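# Seat one blank on the fixture's two locating pins

## Task

Get exactly one blank seated over both locating pins of the fixture, resting level on the rest pads, while the second blank stays somewhere off the fixture.

## Robot and tools

Robot: two UR-style arms on one table. left_arm carries a Robotiq two-finger gripper; right_arm carries a switchable magnet gripper (pulls steel or iron only). Wrist cameras: cam_left_wrist and cam_right_wrist, each 896x504. Something may occasionally nudge a loose part.

Frames. The scene frame has its origin at table height midway between the nominal bases, +z up, +x out over the table, left_arm on +y. Calibrated bases: left_arm at (+0.044, +0.386, +0.013) m, right_arm at (+0.039, -0.389, +0.013) m, both nearly unrotated. Every pose, velocity, target and offset for an arm is expressed in that arm's own base frame. Printed positions may be off by a few centimetres, more at long reach. left_arm's end_effector_position is the point between the closed pads; fingers point along gripper +z and close along its y. right_arm's end_effector_position is the centre of the round magnet face; its z points out of the face.

The 16-number row (used by execute_actions and move). One flat list covers both arms, each number in [-1, 1]: left dx, dy, dz, rx, ry, rz, then left gripper position, force_limit, speed; then right dx, dy, dz, rx, ry, rz, then magnet. The six pose numbers are an offset, not a pose, measured from that arm's Hand target as it stood when the action or move began, along its base axes; 1.0 equals 0.6 m for dx/dy/dz and 180 degrees for the rotation vector rx/ry/rz (rotation about the Hand target position). All rows of one action count from the same start, and a repeated offset moves further. All zeros re-requests the current Hand target. Gripper numbers are absolute settings: position +1 fully open (85 mm), about -0.8 pads touching, -1 close until blocked; force_limit and speed from -1 to +1 (speed about 20, 85, 150 mm/s at -1, 0, +1). Magnet: 1 on, 0 off. Always resend the gripper and magnet values you want kept; a 0 there is an actual command.

Tools.
- execute_actions(actions, cameras): actions is a list of actions, each up to 15 rows, one per 1/30 s step; a short action repeats its final row to fill 15 steps. Empty list just returns state and images.
- move(target, speed, blend, stop_force, zero, blocking, cameras): straight-line path to one row or a list of up to 15 rows, all offsets counted from the same starting Hand targets. speed in m/s (0.002 to 3.6, default 0.25; rotation up to twice that in rad/s), one value or one per target. blend in m rounds corners. stop_force in N (3 to 120) ends an arm's path when pushback along its travel exceeds that; unreliable while rotating; leave it out when backing away from contact. zero (default true) rezeroes before the move. blocking=false returns early but cannot be combined with stop_force. Paths ignore obstacles and the other arm.
- wait(seconds 0 to 10), stop(), zero_wrist_force(arm), zoom_image(camera, region [x0,y0,x1,y1], at most 504x504 px), read_manual (licence text only), finished_scene(scene 1 to 3), which ends the scene irreversibly; the goal must hold with the robot hands-off.

Results. Each call returns joint positions/torques, end-effector position, quat_wxyz and velocities, Hand target (last commanded pose after clipping; next offsets count from it), wrist force and torque in the tool axes (plus peak since the last report), and images. Velocities may read "within noise". Gripper: object_status 0 moving, 1 blocked while opening, 2 blocked while closing (a grip), 3 reached requested position; position_measured in counts (3 open, ~78 = 60 mm, 130 = 40 mm, 180 = 20 mm, 230 closed). Magnet: magnet_out, magnet_back, part_present (1 when steel covers the centre within about 2.5 mm). The move line reports done, off_target, moving, held or fault, plus limits such as paced or held. An end effector often stops short of its Hand target; send the remaining distance as an offset.

Practical notes. Orientation commands are clipped to 32 degrees from the current measured orientation per step. The magnet holds about 120 N on flat steel covering its 31 mm metal centre; pull falls to half at 1.5 mm gap. Switch it on just above the part rather than pressing: ending about 1 mm past contact can hit the force limit. Light parts leap up from about 10 mm. Grip with position -1 and confirm status 2.

Avoid: dropping parts or releasing them while moving, fast impacts, pressing targets past firm contact (arms are stiff), hard squeezing of a part still resting on something, anything leaving the table, and the two arms colliding. Over about 150 N external force or a joint torque limit (wrist joints 26.3 N m) stops the arm for 10 s. Keep paths away from an arm's own base, and watch for MOTOR HOT lines; long stretched holds overheat motors.

Each tool is called after "Request:" in YAML: its name, and indented under it one key for each argument.

## Session

Request:
execute_actions:
  actions: []

Scene clock: 0.00 s.
left_arm: end_effector_position=(+0.3139, +0.5306, +0.1246) position_measured=3 object_status=3 end_effector_quat_wxyz=(-0.005, +0.903, -0.400, +0.159) | right_arm: end_effector_position=(+0.5281, -0.0226, +0.2145) magnet_out=0 magnet_back=1 part_present=0 end_effector_quat_wxyz=(+0.714, -0.583, -0.365, -0.130)
Joint positions: left_arm=[0.947 -1.194 1.72 -2.175 -1.881 -1.372] | right_arm=[-0.542 -0.853 1.328 -0.408 -0.922 -2.351]
Joint velocities: within noise
Joint torques (N m): no reading
Motor temperatures (°C): left_arm=[33 24 31 29 42 30] | right_arm=[38 36 33 47 37 45]
Wrist force (N): no reading
Wrist torque (N m): no reading
Wrist force, peak (N): no reading
Hand target: left_arm +0.3139, +0.5306, +0.1246; -0.005, +0.903, -0.400, +0.159 | right_arm +0.5281, -0.0226, +0.2145; +0.714, -0.583, -0.365, -0.130

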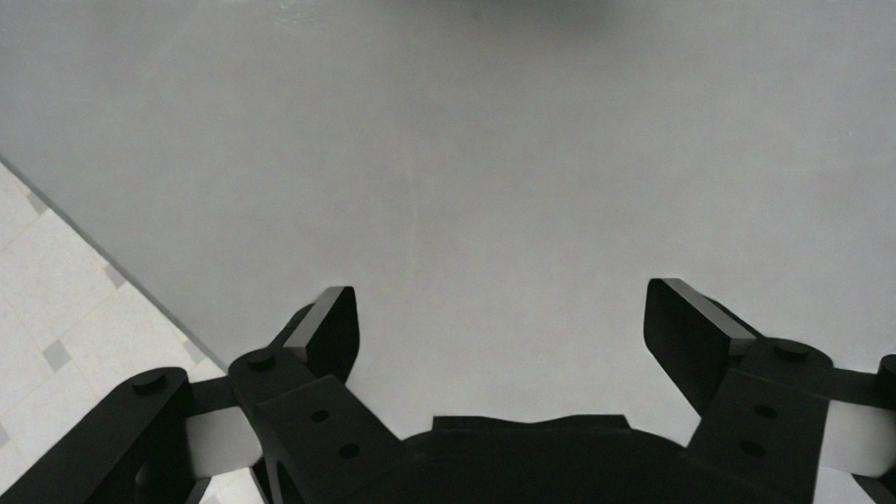

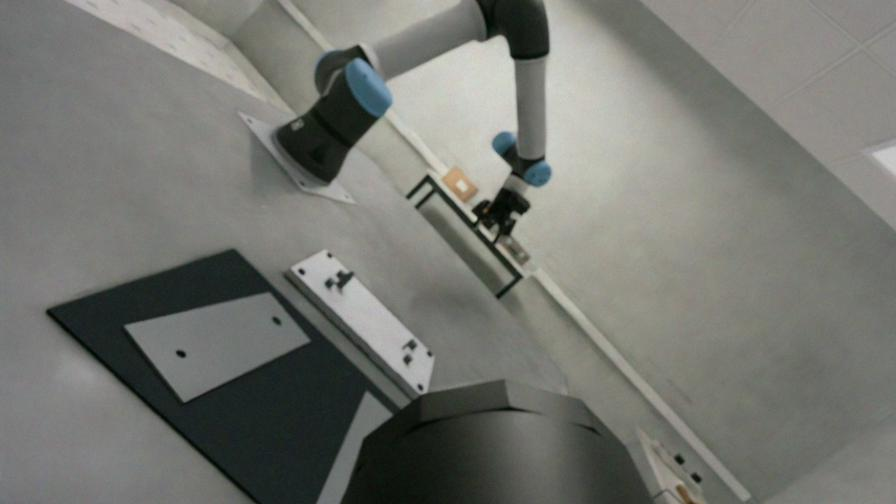

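Request:
move:
  target: [0,0,0,0,0,0,1,1,1,-0.17,0.1,0.5,-0.480,-0.192,0,0]

Scene clock: 4.17 s.
left_arm: end_effector_position=(+0.3139, +0.5306, +0.1246) position_measured=3 object_status=3 end_effector_quat_wxyz=(-0.005, +0.903, -0.400, +0.159) | right_arm: end_effector_position=(+0.4262, +0.0374, +0.5144) magnet_out=0 magnet_back=1 part_present=0 end_effector_quat_wxyz=(+0.000, +0.847, +0.531, +0.000)
Joint positions: left_arm=[0.947 -1.194 1.72 -2.175 -1.881 -1.372] | right_arm=[-0.23 -1.721 1.384 -1.234 -1.57 -1.35]
Joint velocities: within noise
Joint torques (N m): left_arm=[3.42 -38.93 -20.61 -2.83 0.02 0.54] | right_arm=[7.01 -23.51 -34.72 -4.77 -1.28 1.86]
Motor temperatures (°C): left_arm=[33 24 31 29 42 30] | right_arm=[38 36 33 47 37 45]
Wrist force (N): left_arm=[0.0 0.0 -0.3] | right_arm=[1.7 -0.7 -0.4]
Wrist torque (N m): left_arm=[0.00 0.00 0.00] | right_arm=[0.05 -0.16 -0.24]
Wrist force, peak (N): left_arm=[0.2 0.1 -0.3] | right_arm=[1.9 -1.1 -0.9]
Hand target: left_arm +0.3139, +0.5306, +0.1246; -0.005, +0.903, -0.400, +0.159 | right_arm +0.4261, +0.0374, +0.5145; +0.000, +0.847, +0.531, +0.000
Off the commanded pose: left_arm 0.000 m, 0 deg | right_arm 0.000 m, 0 deg.
move: done

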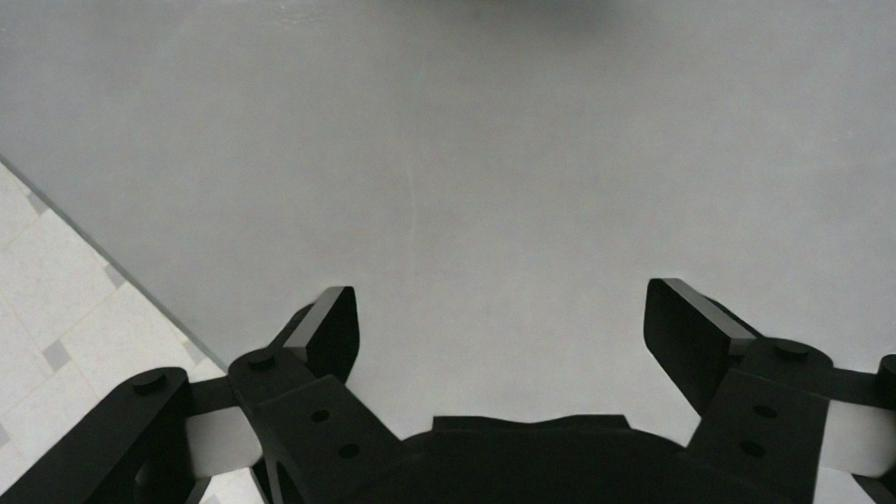

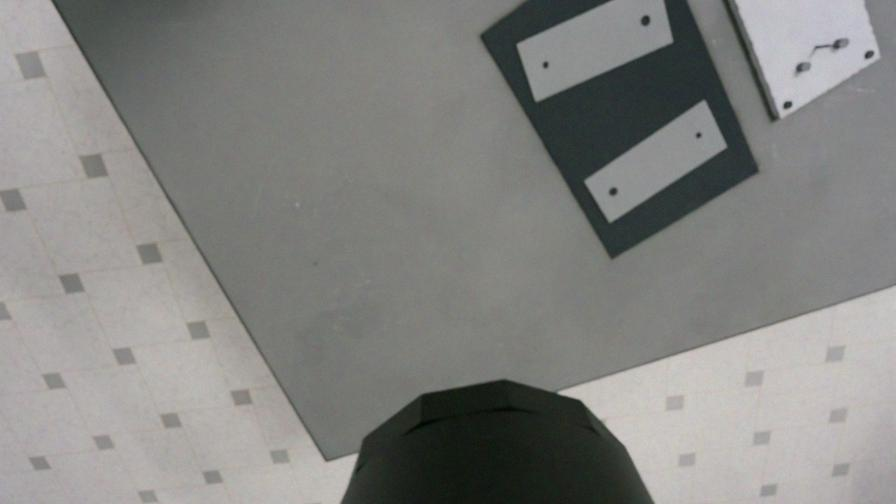

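Request:
move:
  target: [0,0,0,0,0,0,1,1,1,0,0.4,0.05,0,0,0.1433,0]

Request:
zoom_image:
  camera: "cam_right_wrist"
  region: [300, 0, 804, 400]

Scene clock: 6.03 s.
left_arm: end_effector_position=(+0.3139, +0.5306, +0.1246) position_measured=3 object_status=3 end_effector_quat_wxyz=(-0.005, +0.903, -0.400, +0.159) | right_arm: end_effector_position=(+0.4261, +0.2773, +0.5445) magnet_out=0 magnet_back=1 part_present=0 end_effector_quat_wxyz=(+0.000, +0.707, +0.707, +0.000)
Joint positions: left_arm=[0.947 -1.194 1.72 -2.175 -1.881 -1.372] | right_arm=[0.312 -1.498 1.088 -1.162 -1.57 -1.259]
Joint velocities: within noise
Joint torques (N m): left_arm=[5.17 -39.16 -20.64 -2.67 0.1 0.91] | right_arm=[8.42 -17.85 -33.9 -0.9 -1.44 1.62]
Motor temperatures (°C): left_arm=[33 24 31 29 42 30] | right_arm=[38 36 33 47 37 45]
Wrist force (N): left_arm=[0.2 0.1 -0.2] | right_arm=[1.9 -0.7 0.0]
Wrist torque (N m): left_arm=[0.02 -0.03 0.00] | right_arm=[0.05 -0.21 -0.22]
Wrist force, peak (N): left_arm=[0.3 0.2 0.0] | right_arm=[3.4 -1.1 -0.4]
Hand target: left_arm +0.3139, +0.5306, +0.1246; -0.005, +0.903, -0.400, +0.159 | right_arm +0.4261, +0.2774, +0.5445; +0.000, +0.707, +0.707, +0.000
Off the commanded pose: left_arm 0.000 m, 0 deg | right_arm 0.000 m, 0 deg.
move: done

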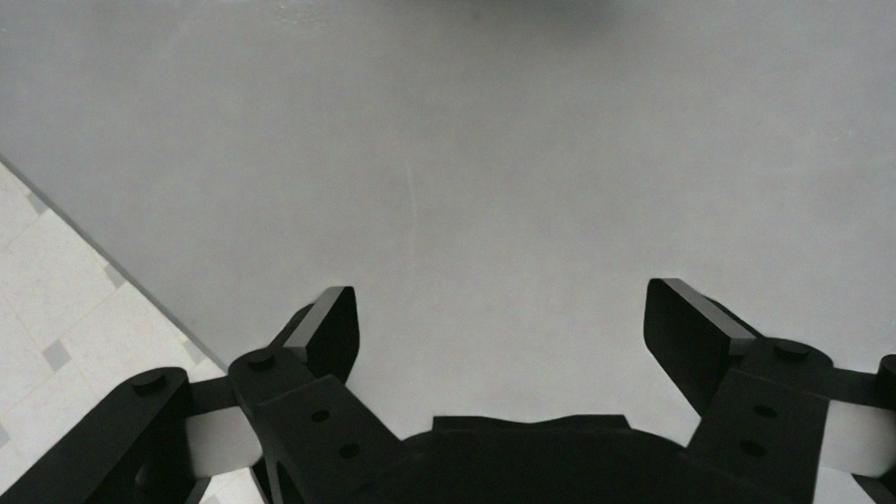

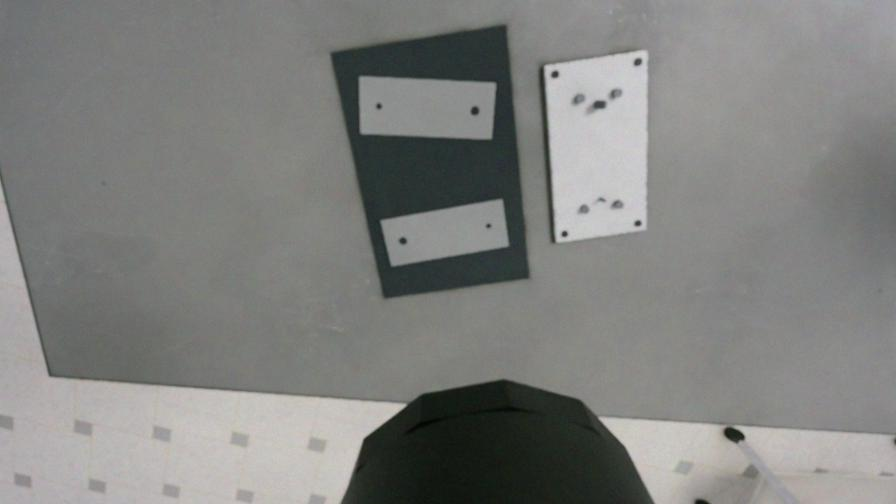

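Scaled by 1.000.

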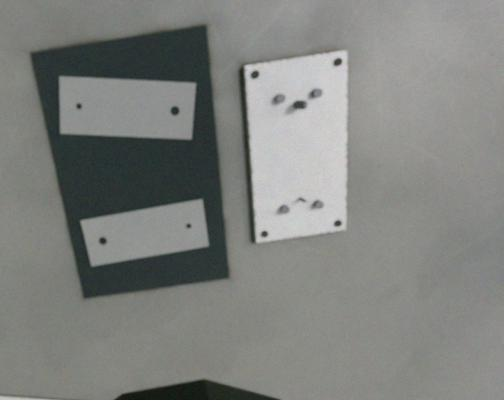

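Request:
move:
  target: [0,0,0,0,0,0,1,1,1,-0.2,0.1,-0.3333,0,0,0,0]
  cameras: ["cam_right_wrist"]

Request:
move:
  target: [0,0,0,0,0,0,1,1,1,0,-0.1,0,0,0,0,0]
  cameras: ["cam_right_wrist"]

Scene clock: 7.97 s.
left_arm: end_effector_position=(+0.3139, +0.5306, +0.1246) position_measured=3 object_status=3 end_effector_quat_wxyz=(-0.005, +0.903, -0.400, +0.159) | right_arm: end_effector_position=(+0.3062, +0.3374, +0.3446) magnet_out=0 magnet_back=1 part_present=0 end_effector_quat_wxyz=(+0.000, +0.707, +0.707, +0.000)
Joint positions: left_arm=[0.947 -1.194 1.72 -2.175 -1.881 -1.372] | right_arm=[0.537 -1.699 1.804 -1.677 -1.571 -1.034]
Joint velocities: within noise
Joint torques (N m): left_arm=[5.1 -37.72 -19.7 -2.49 0.3 1.08] | right_arm=[7.66 -26.94 -15.23 -4.61 -1.46 1.9]
Motor temperatures (°C): left_arm=[33 24 31 29 42 30] | right_arm=[38 36 33 47 37 45]
Wrist force (N): left_arm=[0.0 0.2 -0.1] | right_arm=[1.7 -0.5 -0.3]
Wrist torque (N m): left_arm=[0.04 0.00 0.00] | right_arm=[0.08 -0.16 -0.21]
Wrist force, peak (N): left_arm=[0.1 0.1 -0.4] | right_arm=[2.1 -1.4 1.2]
Hand target: left_arm +0.3139, +0.5306, +0.1246; -0.005, +0.903, -0.400, +0.159 | right_arm +0.3061, +0.3374, +0.3445; +0.000, +0.707, +0.707, +0.000
Off the commanded pose: left_arm 0.000 m, 0 deg | right_arm 0.000 m, 0 deg.
move: done
Images, in order (width x height): cam_right_wrist 896x504.

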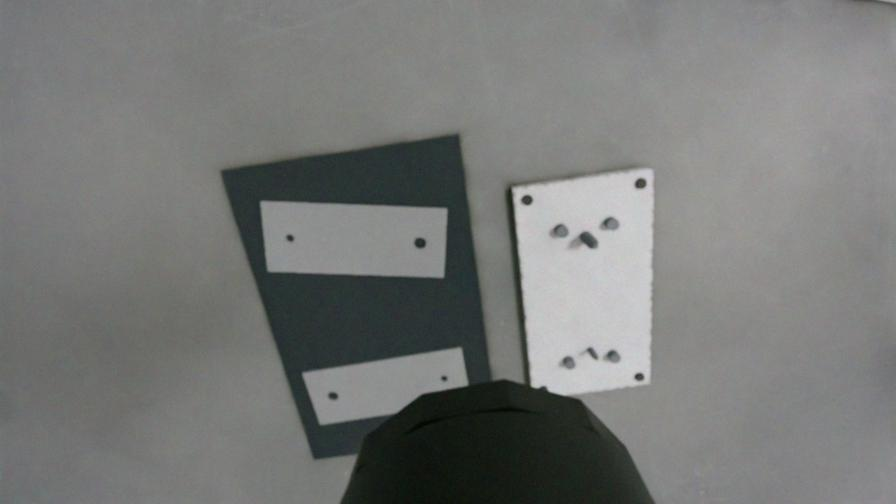

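Scene clock: 9.00 s.
left_arm: end_effector_position=(+0.3139, +0.5306, +0.1246) position_measured=3 object_status=3 end_effector_quat_wxyz=(-0.005, +0.903, -0.400, +0.159) | right_arm: end_effector_position=(+0.3061, +0.2776, +0.3445) magnet_out=0 magnet_back=1 part_present=0 end_effector_quat_wxyz=(+0.000, +0.707, +0.707, +0.000)
Joint positions: left_arm=[0.947 -1.194 1.72 -2.175 -1.881 -1.372] | right_arm=[0.408 -1.807 1.892 -1.656 -1.571 -1.163]
Joint velocities: within noise
Joint torques (N m): left_arm=[5.17 -38.18 -18.78 -1.95 0.66 1.25] | right_arm=[-8.92 -22.55 -16.74 -0.99 1.31 -1.79]
Motor temperatures (°C): left_arm=[33 24 31 29 42 30] | right_arm=[38 36 33 47 37 45]
Wrist force (N): left_arm=[0.2 0.1 -0.3] | right_arm=[1.7 -0.8 -0.4]
Wrist torque (N m): left_arm=[0.01 -0.02 0.00] | right_arm=[0.07 -0.17 -0.24]
Wrist force, peak (N): left_arm=[0.1 0.2 -0.4] | right_arm=[2.8 -0.1 -0.5]
Hand target: left_arm +0.3139, +0.5306, +0.1246; -0.005, +0.903, -0.400, +0.159 | right_arm +0.3061, +0.2774, +0.3445; +0.000, +0.707, +0.707, +0.000
Off the commanded pose: left_arm 0.000 m, 0 deg | right_arm 0.000 m, 0 deg.
move: done
Images, in order (width x height): cam_right_wrist 896x504.

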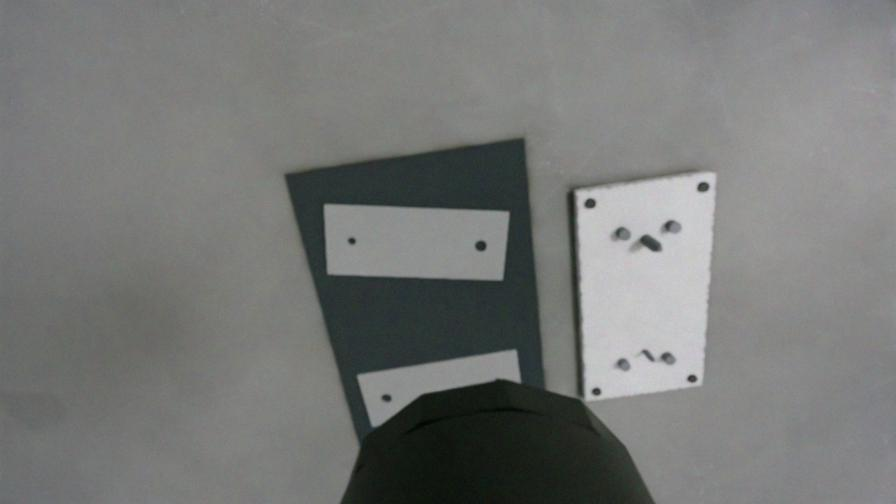

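Request:
move:
  target: [0,0,0,0,0,0,1,1,1,0.1,-0.03,-0.15,0,0,0,0]
  cameras: ["cam_right_wrist"]

Request:
zoom_image:
  camera: "cam_right_wrist"
  region: [520, 60, 800, 360]

Request:
zoom_image:
  camera: "cam_right_wrist"
  region: [240, 60, 520, 360]

Scene clock: 10.93 s.
left_arm: end_effector_position=(+0.3139, +0.5306, +0.1246) position_measured=3 object_status=3 end_effector_quat_wxyz=(-0.005, +0.903, -0.400, +0.159) | right_arm: end_effector_position=(+0.3661, +0.2594, +0.2546) magnet_out=0 magnet_back=1 part_present=0 end_effector_quat_wxyz=(+0.000, +0.707, +0.707, +0.000)
Joint positions: left_arm=[0.947 -1.194 1.72 -2.175 -1.881 -1.372] | right_arm=[0.315 -1.666 2.012 -1.917 -1.57 -1.256]
Joint velocities: within noise
Joint torques (N m): left_arm=[6.43 -38.38 -19.63 -1.97 0.35 1.51] | right_arm=[-8.05 -9.93 -14.38 -4.64 1.4 -1.91]
Motor temperatures (°C): left_arm=[33 24 31 29 42 30] | right_arm=[38 36 33 47 37 45]
Wrist force (N): left_arm=[0.1 0.0 -0.2] | right_arm=[1.7 -0.6 -0.4]
Wrist torque (N m): left_arm=[0.01 -0.02 0.01] | right_arm=[0.10 -0.21 -0.24]
Wrist force, peak (N): left_arm=[0.4 0.1 -0.2] | right_arm=[2.2 -1.8 -1.9]
Hand target: left_arm +0.3139, +0.5306, +0.1246; -0.005, +0.903, -0.400, +0.159 | right_arm +0.3661, +0.2594, +0.2545; +0.000, +0.707, +0.707, +0.000
Off the commanded pose: left_arm 0.000 m, 0 deg | right_arm 0.000 m, 0 deg.
move: done
Images, in order (width x height): cam_right_wrist 896x504.

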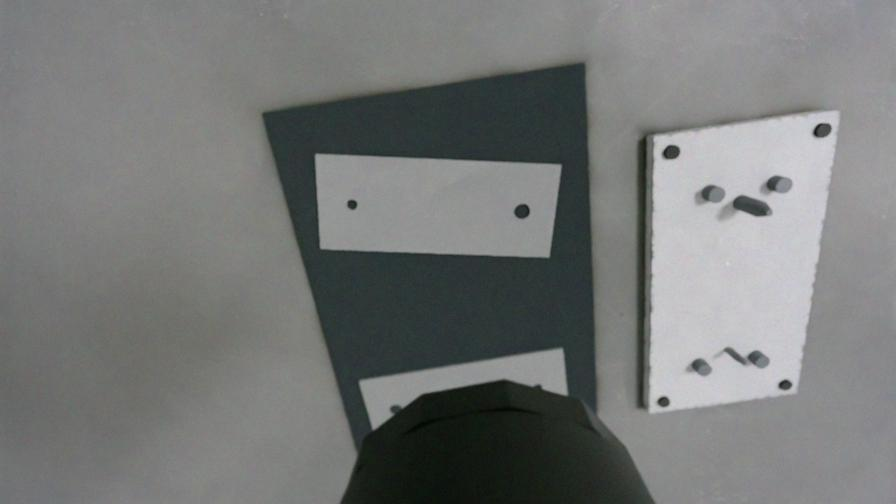

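Scaled by 1.680 from the camera's 896x504 image, which has a finer 1280x720 frame.

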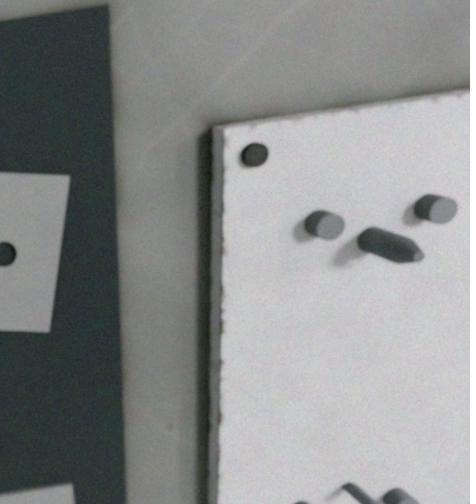

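Scaled by 1.680 from the camera's 896x504 image, which has a finer 1280x720 frame.

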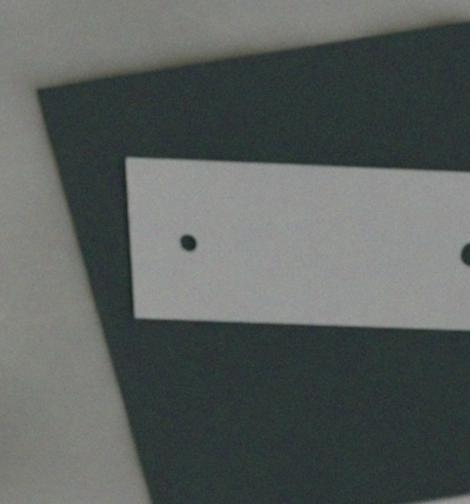

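Request:
move:
  target: [0,0,0,0,0,0,1,1,1,0.118,0.367,-0.12,0,0,0.547,0]
  cameras: ["cam_right_wrist"]

Request:
zoom_image:
  camera: "cam_right_wrist"
  region: [200, 100, 700, 400]

Scene clock: 15.73 s.
left_arm: end_effector_position=(+0.3139, +0.5306, +0.1246) position_measured=3 object_status=3 end_effector_quat_wxyz=(-0.005, +0.903, -0.400, +0.159) | right_arm: end_effector_position=(+0.4369, +0.4796, +0.1825) magnet_out=0 magnet_back=1 part_present=0 end_effector_quat_wxyz=(+0.000, -0.073, +0.997, +0.000)
Joint positions: left_arm=[0.947 -1.194 1.72 -2.175 -1.881 -1.372] | right_arm=[0.625 -1.133 1.572 -2.01 -1.57 -2.664]
Joint velocities: within noise
Joint torques (N m): left_arm=[9.39 -35.61 -17.3 -1.6 0.57 1.55] | right_arm=[8.2 -32.24 -33.8 -1.07 1.22 -1.95]
Motor temperatures (°C): left_arm=[33 24 31 29 42 30] | right_arm=[38 36 33 47 37 45]
Wrist force (N): left_arm=[0.1 0.1 -0.2] | right_arm=[1.6 -1.1 0.0]
Wrist torque (N m): left_arm=[0.02 -0.01 0.00] | right_arm=[0.03 -0.19 -0.25]
Wrist force, peak (N): left_arm=[0.1 0.3 -0.5] | right_arm=[2.2 -1.2 -0.5]
Hand target: left_arm +0.3139, +0.5306, +0.1246; -0.005, +0.903, -0.400, +0.159 | right_arm +0.4369, +0.4796, +0.1825; +0.000, -0.074, +0.997, +0.000
Off the commanded pose: left_arm 0.000 m, 0 deg | right_arm 0.000 m, 0 deg.
move: done
Images, in order (width x height): cam_right_wrist 896x504.

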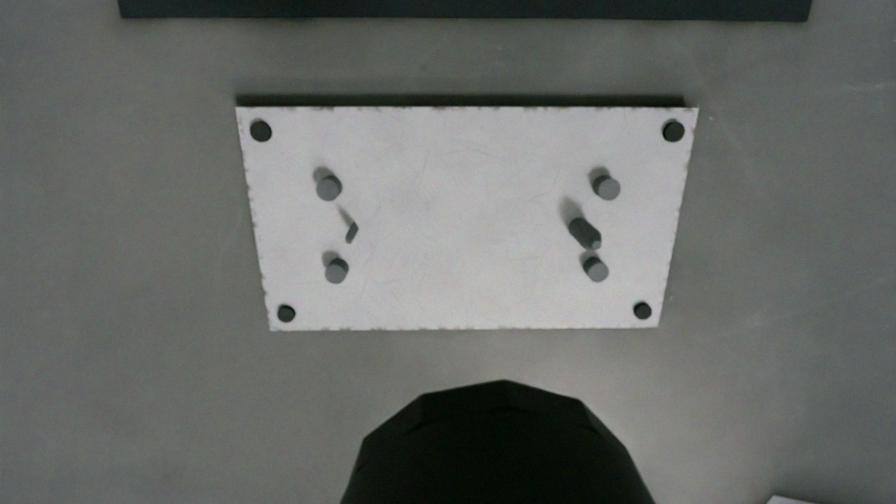

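Scaled by 1.008 from the camera's 896x504 image, which has a finer 1280x720 frame.

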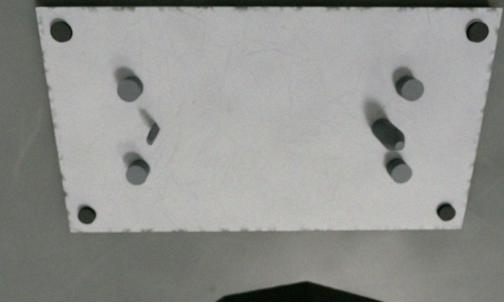

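Request:
move:
  target:
    - [0,0,0,0,0,0,1,1,1,0,-0.2,0.15,0,0,-0.3,0]
    - [0,0,0,0,0,0,1,1,1,-0.082,-0.394,-0.154,0,0,-0.547,0]
  cameras: ["cam_right_wrist"]
  blend: [0.03,0]

Scene clock: 20.27 s.
left_arm: end_effector_position=(+0.3139, +0.5306, +0.1246) position_measured=3 object_status=3 end_effector_quat_wxyz=(-0.005, +0.903, -0.400, +0.159) | right_arm: end_effector_position=(+0.3877, +0.2433, +0.0902) magnet_out=0 magnet_back=1 part_present=0 end_effector_quat_wxyz=(+0.000, +0.707, +0.707, +0.000)
Joint positions: left_arm=[0.947 -1.194 1.72 -2.175 -1.881 -1.372] | right_arm=[0.265 -1.39 2.231 -2.413 -1.57 -1.306]
Joint velocities: within noise
Joint torques (N m): left_arm=[11.33 -33.77 -16.7 -1.36 0.3 1.51] | right_arm=[-9.02 -16.53 -8.68 -4.88 -1.41 1.43]
Motor temperatures (°C): left_arm=[33 24 31 29 42 30] | right_arm=[38 36 33 47 37 44]
Wrist force (N): left_arm=[0.0 0.2 -0.2] | right_arm=[1.6 -0.9 -0.1]
Wrist torque (N m): left_arm=[0.03 -0.01 0.00] | right_arm=[0.08 -0.21 -0.27]
Wrist force, peak (N): left_arm=[0.0 0.1 -0.5] | right_arm=[2.2 -1.3 -0.6]
Hand target: left_arm +0.3139, +0.5306, +0.1246; -0.005, +0.903, -0.400, +0.159 | right_arm +0.3877, +0.2432, +0.0901; +0.000, +0.707, +0.707, +0.000
Off the commanded pose: left_arm 0.000 m, 0 deg | right_arm 0.000 m, 0 deg.
move: done
Images, in order (width x height): cam_right_wrist 896x504.

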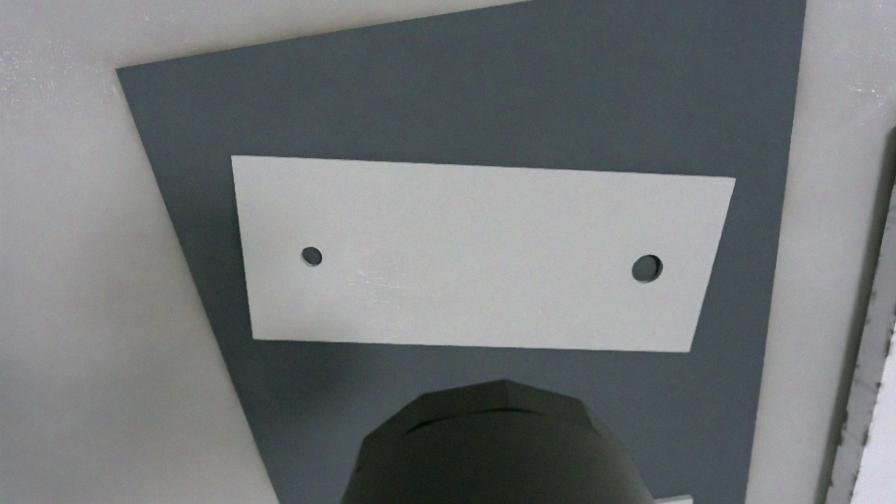

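Request:
move:
  target: [0,0,0,0,0,0,1,1,1,0,0,-0.138,0,0,0,0]
  cameras: []
  speed: 0.15

Request:
move:
  target: [0,0,0,0,0,0,1,1,1,0,0,-0.035,0,0,0,0]
  cameras: ["cam_right_wrist"]
  speed: 0.006
  stop_force: 5

Scene clock: 21.63 s.
left_arm: end_effector_position=(+0.3139, +0.5306, +0.1246) position_measured=3 object_status=3 end_effector_quat_wxyz=(-0.005, +0.903, -0.400, +0.159) | right_arm: end_effector_position=(+0.3877, +0.2432, +0.0074) magnet_out=0 magnet_back=1 part_present=0 end_effector_quat_wxyz=(+0.000, +0.707, +0.707, +0.000)
Joint positions: left_arm=[0.947 -1.194 1.72 -2.175 -1.881 -1.372] | right_arm=[0.265 -1.181 2.285 -2.675 -1.57 -1.306]
Joint velocities: within noise
Joint torques (N m): left_arm=[10.95 -33.59 -18.08 -1.52 0.53 1.03] | right_arm=[8.91 -20.67 -8.45 -4.66 -0.13 1.65]
Motor temperatures (°C): left_arm=[33 24 31 29 42 30] | right_arm=[38 36 33 47 37 44]
Wrist force (N): left_arm=[0.3 0.0 -0.1] | right_arm=[1.6 -0.9 -0.6]
Wrist torque (N m): left_arm=[0.00 -0.04 0.00] | right_arm=[0.07 -0.21 -0.27]
Wrist force, peak (N): left_arm=[0.3 0.1 -0.3] | right_arm=[1.9 -0.7 -1.3]
Hand target: left_arm +0.3139, +0.5306, +0.1246; -0.005, +0.903, -0.400, +0.159 | right_arm +0.3877, +0.2432, +0.0073; +0.000, +0.707, +0.707, +0.000
Off the commanded pose: left_arm 0.000 m, 0 deg | right_arm 0.000 m, 0 deg.
move: done
No camera images: "cameras" was empty.

Scene clock: 25.30 s.
left_arm: end_effector_position=(+0.3139, +0.5306, +0.1246) position_measured=3 object_status=3 end_effector_quat_wxyz=(-0.005, +0.903, -0.400, +0.159) | right_arm: end_effector_position=(+0.3877, +0.2432, -0.0082) magnet_out=0 magnet_back=1 part_present=0 end_effector_quat_wxyz=(+0.000, +0.707, +0.707, +0.000)
Joint positions: left_arm=[0.947 -1.194 1.72 -2.175 -1.881 -1.372] | right_arm=[0.265 -1.137 2.289 -2.724 -1.57 -1.306]
Joint velocities: within noise
Joint torques (N m): left_arm=[12.48 -32.88 -18.26 -1.26 0.57 1.64] | right_arm=[6.75 -37.06 -13.07 -1.32 1.1 1.76]
Motor temperatures (°C): left_arm=[33 24 31 29 42 30] | right_arm=[38 36 33 47 37 44]
Wrist force (N): left_arm=[0.2 0.1 0.0] | right_arm=[1.6 -0.4 -1.7]
Wrist torque (N m): left_arm=[0.02 -0.03 0.00] | right_arm=[0.09 -0.23 -0.27]
Wrist force, peak (N): left_arm=[0.2 0.2 -0.3] | right_arm=[0.9 -5.0 -19.2]
Hand target: left_arm +0.3139, +0.5306, +0.1246; -0.005, +0.903, -0.400, +0.159 | right_arm +0.3877, +0.2432, -0.0081; +0.000, +0.707, +0.707, +0.000 (not the last commanded pose)
Off the commanded pose: left_arm 0.000 m, 0 deg | right_arm 0.006 m, 0 deg.
move: contact (right_arm)
Images, in order (width x height): cam_right_wrist 896x504.

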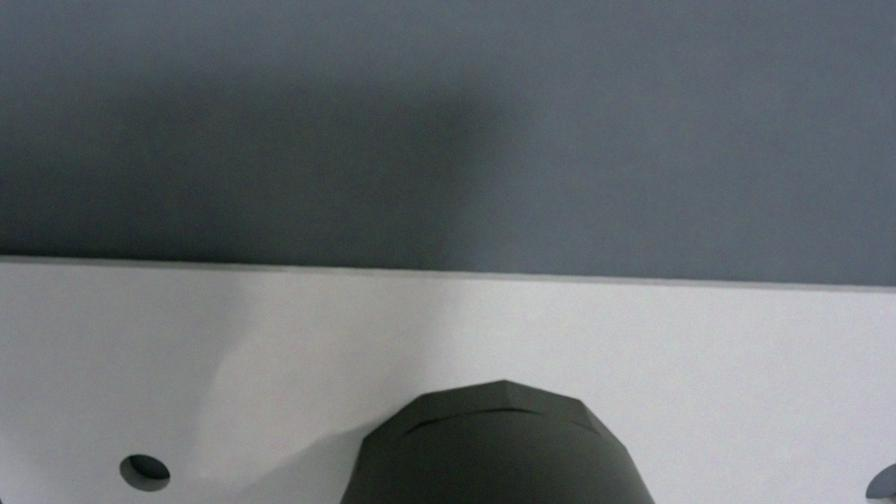

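Request:
move:
  target:
    - [0,0,0,0,0,0,1,1,1,0,0,0.005,0,0,0,0]
    - [0,0,0,0,0,0,1,1,1,0,0.0133,0.005,0,0,0,0]
    - [0,0,0,0,0,0,1,1,1,0,0.0133,0.0005,0,0,0,0]
  cameras: []
  speed: 0.02

Request:
move:
  target: [0,0,0,0,0,0,1,1,1,0,0,0,0,0,0,1]
  cameras: []

Request:
move:
  target: [0,0,0,0,0,0,1,1,1,0,0,0.15,0,0,0,1]
  cameras: ["cam_right_wrist"]
  speed: 0.08

Request:
zoom_image:
  camera: "cam_right_wrist"
  region: [60, 404, 260, 504]

Request:
zoom_image:
  camera: "cam_right_wrist"
  region: [696, 404, 896, 504]

Scene clock: 28.80 s.
left_arm: end_effector_position=(+0.3139, +0.5306, +0.1246) position_measured=3 object_status=3 end_effector_quat_wxyz=(-0.005, +0.903, -0.400, +0.159) | right_arm: end_effector_position=(+0.3877, +0.2512, -0.0078) magnet_out=0 magnet_back=1 part_present=0 end_effector_quat_wxyz=(+0.000, +0.707, +0.707, +0.000)
Joint positions: left_arm=[0.947 -1.194 1.72 -2.175 -1.881 -1.372] | right_arm=[0.282 -1.133 2.277 -2.716 -1.57 -1.288]
Joint velocities: within noise
Joint torques (N m): left_arm=[12.26 -32.65 -18.81 -1.46 0.41 1.37] | right_arm=[8.58 -21.61 -21.33 -5.01 0.2 1.74]
Motor temperatures (°C): left_arm=[33 24 31 29 42 30] | right_arm=[38 36 33 47 37 44]
Wrist force (N): left_arm=[0.1 0.0 -0.2] | right_arm=[1.7 -0.9 -0.5]
Wrist torque (N m): left_arm=[0.01 -0.02 0.00] | right_arm=[0.06 -0.21 -0.26]
Wrist force, peak (N): left_arm=[0.3 0.3 -0.3] | right_arm=[1.8 -0.8 -1.7]
Hand target: left_arm +0.3139, +0.5306, +0.1246; -0.005, +0.903, -0.400, +0.159 | right_arm +0.3877, +0.2512, -0.0078; +0.000, +0.707, +0.707, +0.000
Off the commanded pose: left_arm 0.000 m, 0 deg | right_arm 0.000 m, 0 deg.
move: done
No camera images: "cameras" was empty.

Scene clock: 29.30 s.
left_arm: end_effector_position=(+0.3139, +0.5306, +0.1246) position_measured=3 object_status=3 end_effector_quat_wxyz=(-0.005, +0.903, -0.400, +0.159) | right_arm: end_effector_position=(+0.3877, +0.2512, -0.0078) magnet_out=1 magnet_back=0 part_present=1 end_effector_quat_wxyz=(+0.000, +0.707, +0.707, +0.000)
Joint positions: left_arm=[0.947 -1.194 1.72 -2.175 -1.881 -1.372] | right_arm=[0.282 -1.132 2.277 -2.716 -1.57 -1.288]
Joint velocities: within noise
Joint torques (N m): left_arm=[12.95 -33.57 -16.75 -1.42 0.57 1.58] | right_arm=[7.49 -22.12 -19.28 -4.97 -1.45 1.77]
Motor temperatures (°C): left_arm=[33 24 31 29 42 30] | right_arm=[38 36 33 47 37 44]
Wrist force (N): left_arm=[0.1 0.0 -0.1] | right_arm=[2.0 -0.7 2.0]
Wrist torque (N m): left_arm=[0.00 -0.01 0.00] | right_arm=[0.07 -0.24 -0.26]
Wrist force, peak (N): left_arm=[0.2 0.4 -0.3] | right_arm=[1.8 -1.0 2.1]
Hand target: left_arm +0.3139, +0.5306, +0.1246; -0.005, +0.903, -0.400, +0.159 | right_arm +0.3877, +0.2512, -0.0078; +0.000, +0.707, +0.707, +0.000
Off the commanded pose: left_arm 0.000 m, 0 deg | right_arm 0.000 m, 0 deg.
move: done
No camera images: "cameras" was empty.

Scene clock: 31.00 s.
left_arm: end_effector_position=(+0.3139, +0.5306, +0.1246) position_measured=3 object_status=3 end_effector_quat_wxyz=(-0.005, +0.903, -0.400, +0.159) | right_arm: end_effector_position=(+0.3877, +0.2513, +0.0821) magnet_out=1 magnet_back=0 part_present=1 end_effector_quat_wxyz=(+0.000, +0.707, +0.707, +0.000)
Joint positions: left_arm=[0.947 -1.194 1.72 -2.175 -1.881 -1.372] | right_arm=[0.282 -1.363 2.227 -2.435 -1.57 -1.288]
Joint velocities: within noise
Joint torques (N m): left_arm=[11.72 -33.27 -19.18 -1.43 0.56 1.47] | right_arm=[-6.77 -33.69 -28.15 -1.29 -1.07 -1.77]
Motor temperatures (°C): left_arm=[33 24 31 29 41 30] | right_arm=[38 36 32 47 37 44]
Wrist force (N): left_arm=[0.1 0.0 -0.2] | right_arm=[1.8 -0.9 2.0]
Wrist torque (N m): left_arm=[0.00 -0.01 0.00] | right_arm=[0.07 -0.20 -0.28]
Wrist force, peak (N): left_arm=[0.2 0.0 -0.4] | right_arm=[1.9 -0.8 2.5]
Hand target: left_arm +0.3139, +0.5306, +0.1246; -0.005, +0.903, -0.400, +0.159 | right_arm +0.3877, +0.2512, +0.0822; +0.000, +0.707, +0.707, +0.000
Off the commanded pose: left_arm 0.000 m, 0 deg | right_arm 0.000 m, 0 deg.
move: done
Images, in order (width x height): cam_right_wrist 896x504.

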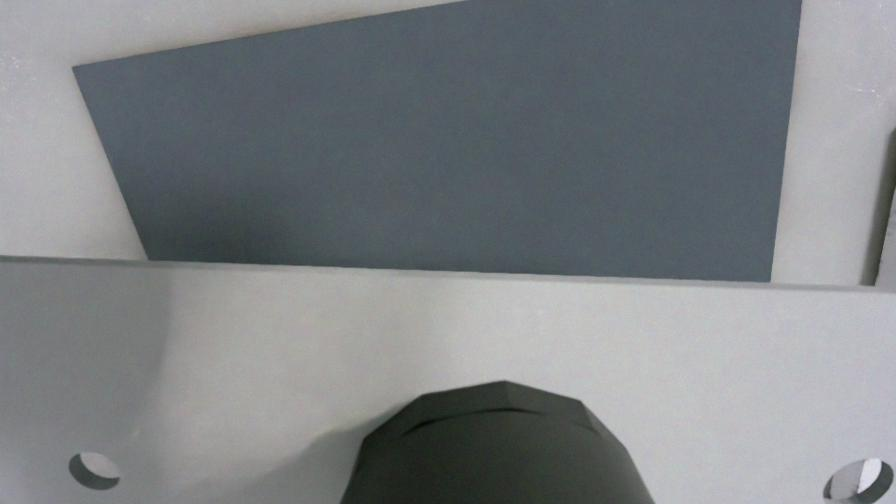

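Scaled by 2.520 from the camera's 896x504 image, which has a finer 1280x720 frame.

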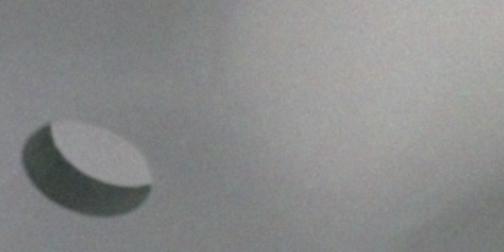

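Scaled by 2.520 from the camera's 896x504 image, which has a finer 1280x720 frame.

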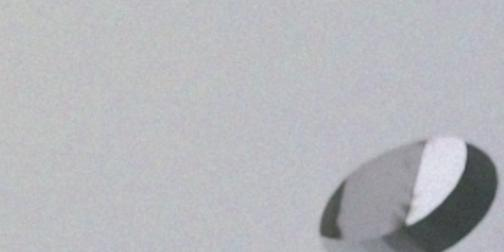

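Request:
move:
  target:
    - [0,0,0,0,0,0,1,1,1,0,0.1,0.12,0,0,0.1,1]
    - [0,0,0,0,0,0,1,1,1,0.062,0.4027,0.1,0,0,0.547,1]
    - [0,0,0,0,0,0,1,1,1,0.062,0.4027,-0.077,0,0,0.547,1]
  blend: [0.03,0.02,0]
  cameras: ["cam_right_wrist"]
  speed: [0.25,0.25,0.12]

Request:
zoom_image:
  camera: "cam_right_wrist"
  region: [60, 404, 260, 504]

Request:
zoom_image:
  camera: "cam_right_wrist"
  region: [696, 404, 896, 504]

Scene clock: 37.07 s.
left_arm: end_effector_position=(+0.3139, +0.5306, +0.1246) position_measured=3 object_status=3 end_effector_quat_wxyz=(-0.005, +0.903, -0.400, +0.159) | right_arm: end_effector_position=(+0.4249, +0.4928, +0.0361) magnet_out=1 magnet_back=0 part_present=1 end_effector_quat_wxyz=(+0.000, -0.074, +0.997, +0.000)
Joint positions: left_arm=[0.947 -1.194 1.72 -2.175 -1.881 -1.372] | right_arm=[0.653 -0.934 1.693 -2.33 -1.57 -2.636]
Joint velocities: within noise
Joint torques (N m): left_arm=[12 -33.17 -19.99 -1.24 0.53 1.35] | right_arm=[7.81 -35.79 -10.07 -5.02 1.16 0.92]
Motor temperatures (°C): left_arm=[33 24 31 29 41 30] | right_arm=[38 36 32 47 37 44]
Wrist force (N): left_arm=[0.1 0.1 -0.2] | right_arm=[1.7 -0.9 2.3]
Wrist torque (N m): left_arm=[0.02 -0.02 0.00] | right_arm=[0.06 -0.24 -0.22]
Wrist force, peak (N): left_arm=[0.1 0.0 -0.5] | right_arm=[1.8 -0.8 3.0]
Hand target: left_arm +0.3139, +0.5306, +0.1246; -0.005, +0.903, -0.400, +0.159 | right_arm +0.4249, +0.4928, +0.0360; +0.000, -0.074, +0.997, +0.000
Off the commanded pose: left_arm 0.000 m, 0 deg | right_arm 0.000 m, 0 deg.
move: done
Images, in order (width x height): cam_right_wrist 896x504.

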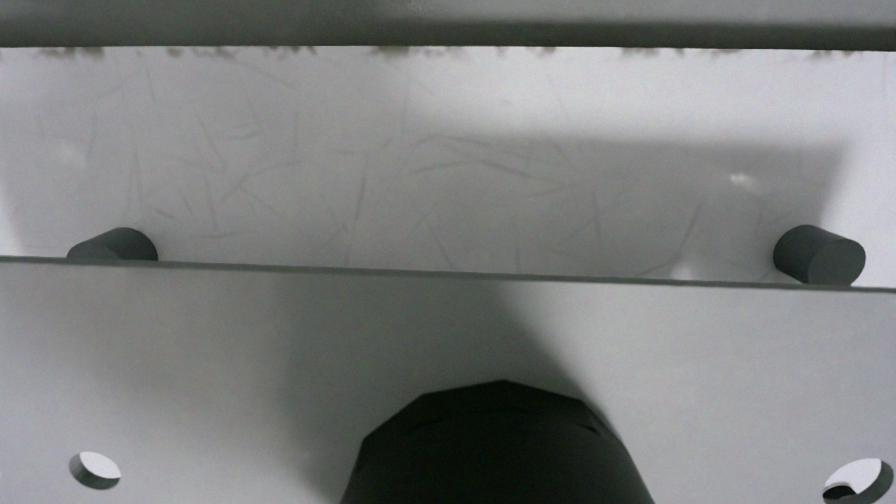

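Scaled by 2.520 from the camera's 896x504 image, which has a finer 1280x720 frame.

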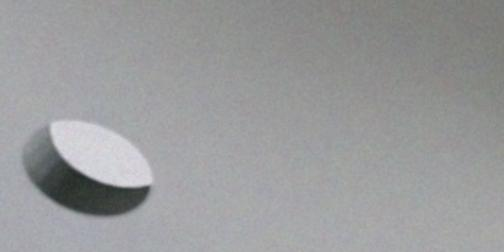

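Scaled by 2.520 from the camera's 896x504 image, which has a finer 1280x720 frame.

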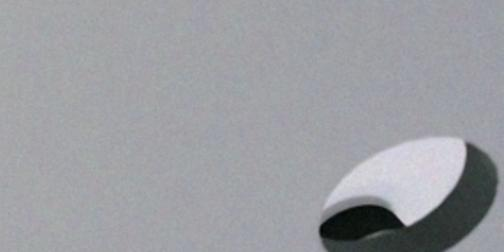

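Request:
move:
  target: [0,0,0,0,0,0,1,1,1,0,0,-0.04,0,0,0,1]
  cameras: ["cam_right_wrist"]
  speed: 0.008
  stop_force: 6

Request:
zoom_image:
  camera: "cam_right_wrist"
  region: [60, 404, 260, 504]

Request:
zoom_image:
  camera: "cam_right_wrist"
  region: [696, 404, 896, 504]

Scene clock: 39.10 s.
left_arm: end_effector_position=(+0.3139, +0.5306, +0.1246) position_measured=3 object_status=3 end_effector_quat_wxyz=(-0.005, +0.903, -0.400, +0.159) | right_arm: end_effector_position=(+0.4249, +0.4928, +0.0324) magnet_out=1 magnet_back=0 part_present=1 end_effector_quat_wxyz=(+0.000, -0.074, +0.997, +0.000)
Joint positions: left_arm=[0.947 -1.194 1.72 -2.175 -1.881 -1.372] | right_arm=[0.653 -0.928 1.695 -2.337 -1.57 -2.636]
Joint velocities: within noise
Joint torques (N m): left_arm=[12.31 -32.53 -18.29 -1.37 0.39 1.32] | right_arm=[7.74 -50.34 -25.78 -1.22 -0.13 1.31]
Motor temperatures (°C): left_arm=[33 24 31 29 41 30] | right_arm=[38 36 32 47 37 44]
Wrist force (N): left_arm=[0.1 0.0 -0.1] | right_arm=[1.6 -1.0 -2.5]
Wrist torque (N m): left_arm=[0.00 -0.01 0.00] | right_arm=[0.09 0.02 -0.21]
Wrist force, peak (N): left_arm=[0.2 0.0 -0.4] | right_arm=[2.0 -1.8 -9.7]
Hand target: left_arm +0.3139, +0.5306, +0.1246; -0.005, +0.903, -0.400, +0.159 | right_arm +0.4249, +0.4929, +0.0324; +0.000, -0.074, +0.997, +0.000 (not the last commanded pose)
Off the commanded pose: left_arm 0.000 m, 0 deg | right_arm 0.020 m, 0 deg.
move: contact (right_arm)
Images, in order (width x height): cam_right_wrist 896x504.

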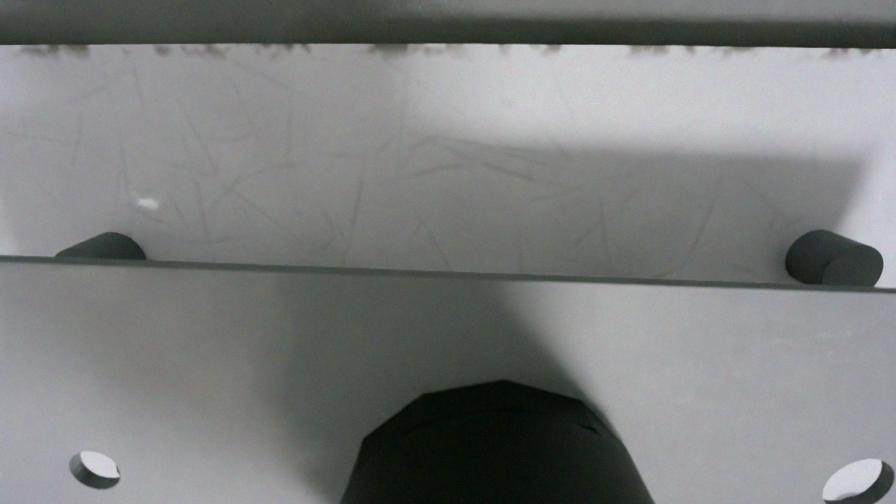

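Scaled by 2.520 from the camera's 896x504 image, which has a finer 1280x720 frame.

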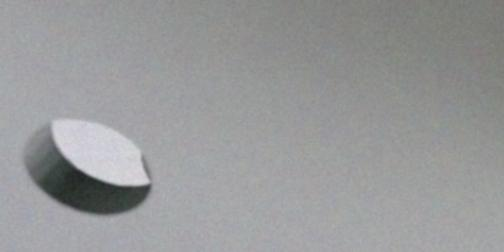

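Scaled by 2.520 from the camera's 896x504 image, which has a finer 1280x720 frame.

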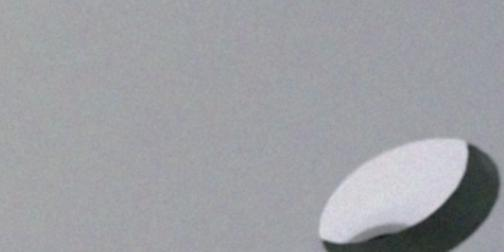

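Request:
move:
  target:
    - [0,0,0,0,0,0,1,1,1,0,0,0.013,0,0,0,1]
    - [0,0,0,0,0,0,1,1,1,-0.017,0.085,0.013,0,0,0,1]
  cameras: ["cam_right_wrist"]
  speed: 0.1

Request:
zoom_image:
  camera: "cam_right_wrist"
  region: [0, 100, 300, 300]

Request:
zoom_image:
  camera: "cam_right_wrist"
  region: [596, 100, 896, 300]

Scene clock: 41.37 s.
left_arm: end_effector_position=(+0.3139, +0.5306, +0.1246) position_measured=3 object_status=3 end_effector_quat_wxyz=(-0.005, +0.903, -0.400, +0.159) | right_arm: end_effector_position=(+0.4148, +0.5437, +0.0402) magnet_out=1 magnet_back=0 part_present=1 end_effector_quat_wxyz=(+0.000, -0.074, +0.997, +0.000)
Joint positions: left_arm=[0.947 -1.194 1.72 -2.175 -1.881 -1.372] | right_arm=[0.723 -0.881 1.579 -2.268 -1.57 -2.566]
Joint velocities: within noise
Joint torques (N m): left_arm=[12.56 -33.36 -18.43 -1.68 0.66 1.74] | right_arm=[8.72 -40.17 -31.44 -1.2 -1.39 1.62]
Motor temperatures (°C): left_arm=[33 24 31 29 41 30] | right_arm=[38 36 32 47 37 44]
Wrist force (N): left_arm=[0.1 0.0 -0.2] | right_arm=[1.8 -0.9 2.1]
Wrist torque (N m): left_arm=[0.01 -0.01 0.00] | right_arm=[0.04 -0.19 -0.26]
Wrist force, peak (N): left_arm=[-0.1 0.2 -0.4] | right_arm=[2.2 -1.3 3.3]
Hand target: left_arm +0.3139, +0.5306, +0.1246; -0.005, +0.903, -0.400, +0.159 | right_arm +0.4147, +0.5439, +0.0402; +0.000, -0.074, +0.997, +0.000
Off the commanded pose: left_arm 0.000 m, 0 deg | right_arm 0.000 m, 0 deg.
move: done
Images, in order (width x height): cam_right_wrist 896x504.

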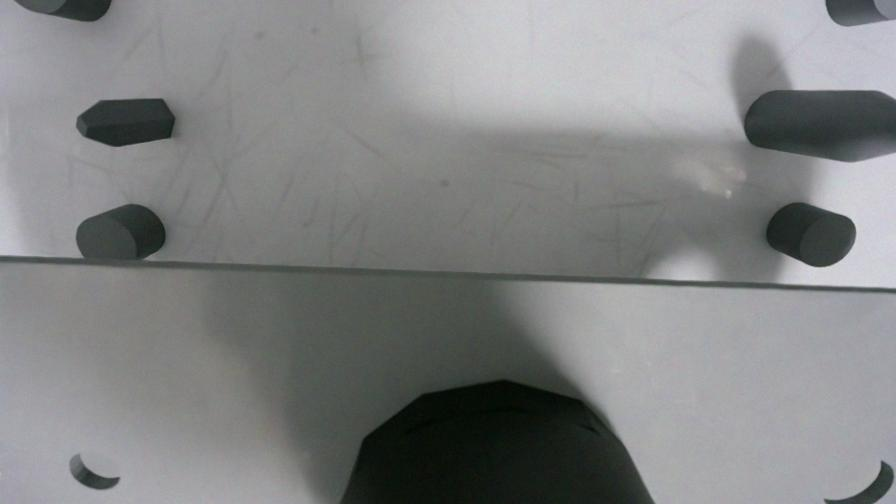

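Scaled by 1.680 from the camera's 896x504 image, which has a finer 1280x720 frame.

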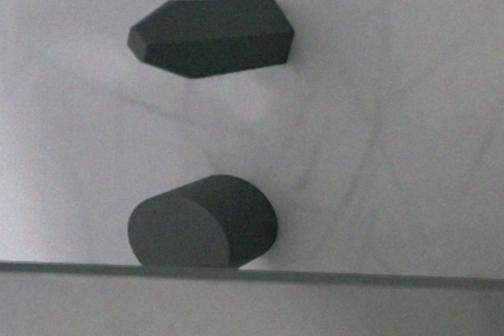

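Scaled by 1.680 from the camera's 896x504 image, which has a finer 1280x720 frame.

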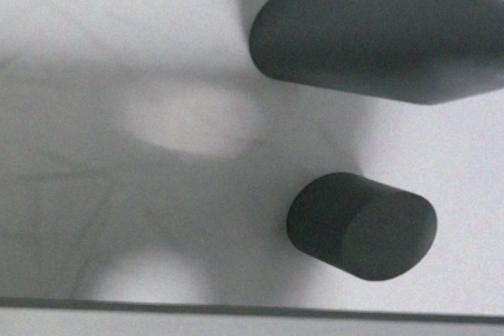

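Request:
move:
  target: [0,0,0,0,0,0,1,1,1,0,0,0.0333,0,0,0,1]
  cameras: ["cam_right_wrist"]
  speed: 0.1

Request:
zoom_image:
  camera: "cam_right_wrist"
  region: [100, 60, 300, 260]

Request:
zoom_image:
  camera: "cam_right_wrist"
  region: [660, 60, 860, 260]

Scene clock: 42.43 s.
left_arm: end_effector_position=(+0.3139, +0.5306, +0.1246) position_measured=3 object_status=3 end_effector_quat_wxyz=(-0.005, +0.903, -0.400, +0.159) | right_arm: end_effector_position=(+0.4147, +0.5439, +0.0600) magnet_out=1 magnet_back=0 part_present=1 end_effector_quat_wxyz=(+0.000, -0.074, +0.997, +0.000)
Joint positions: left_arm=[0.947 -1.194 1.72 -2.175 -1.881 -1.372] | right_arm=[0.723 -0.91 1.568 -2.229 -1.57 -2.566]
Joint velocities: within noise
Joint torques (N m): left_arm=[12.64 -33.27 -18.77 -1.61 0.4 1.31] | right_arm=[7.15 -53.63 -31.01 -1.19 -1.35 1.29]
Motor temperatures (°C): left_arm=[33 24 31 29 41 30] | right_arm=[38 36 32 47 37 44]
Wrist force (N): left_arm=[0.2 -0.1 -0.2] | right_arm=[1.8 -0.9 2.3]
Wrist torque (N m): left_arm=[-0.01 -0.03 0.00] | right_arm=[0.04 -0.21 -0.24]
Wrist force, peak (N): left_arm=[0.2 -0.2 -0.4] | right_arm=[1.7 -0.7 3.0]
Hand target: left_arm +0.3139, +0.5306, +0.1246; -0.005, +0.903, -0.400, +0.159 | right_arm +0.4147, +0.5439, +0.0602; +0.000, -0.074, +0.997, +0.000
Off the commanded pose: left_arm 0.000 m, 0 deg | right_arm 0.000 m, 0 deg.
move: done
Images, in order (width x height): cam_right_wrist 896x504.

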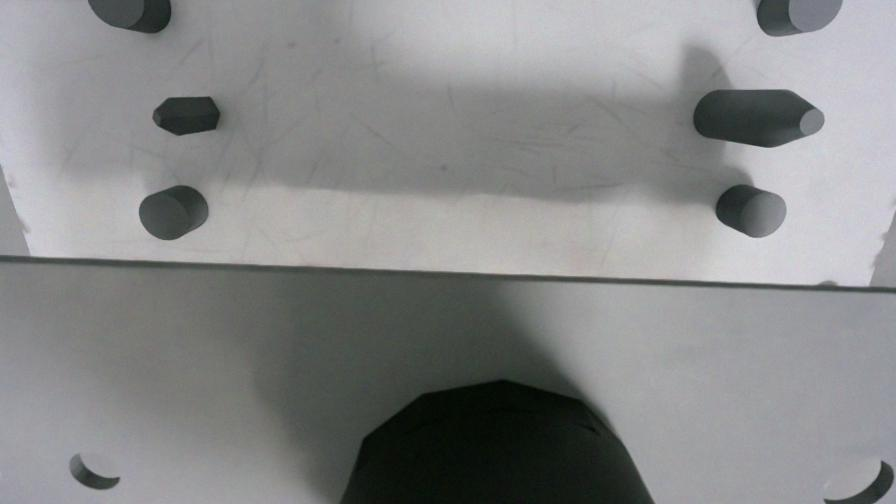

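Scaled by 2.520 from the camera's 896x504 image, which has a finer 1280x720 frame.

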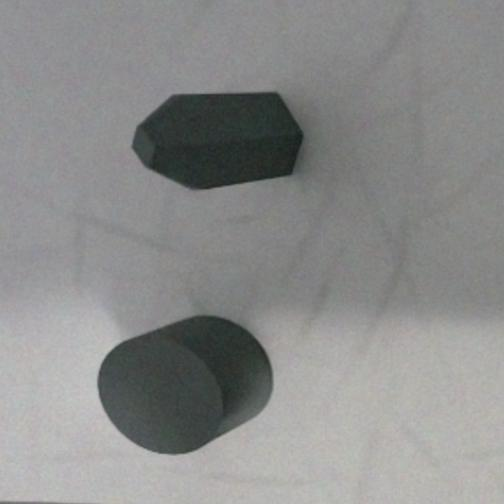

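Scaled by 2.520 from the camera's 896x504 image, which has a finer 1280x720 frame.

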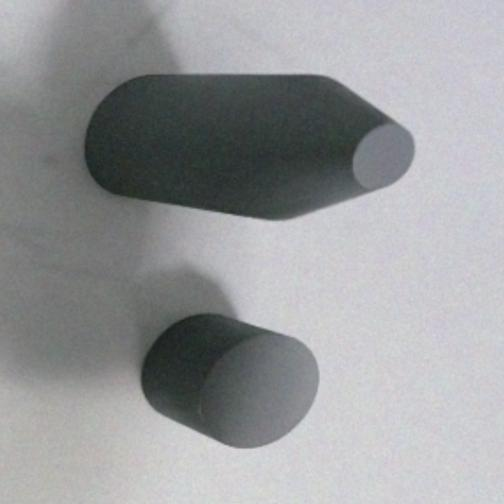

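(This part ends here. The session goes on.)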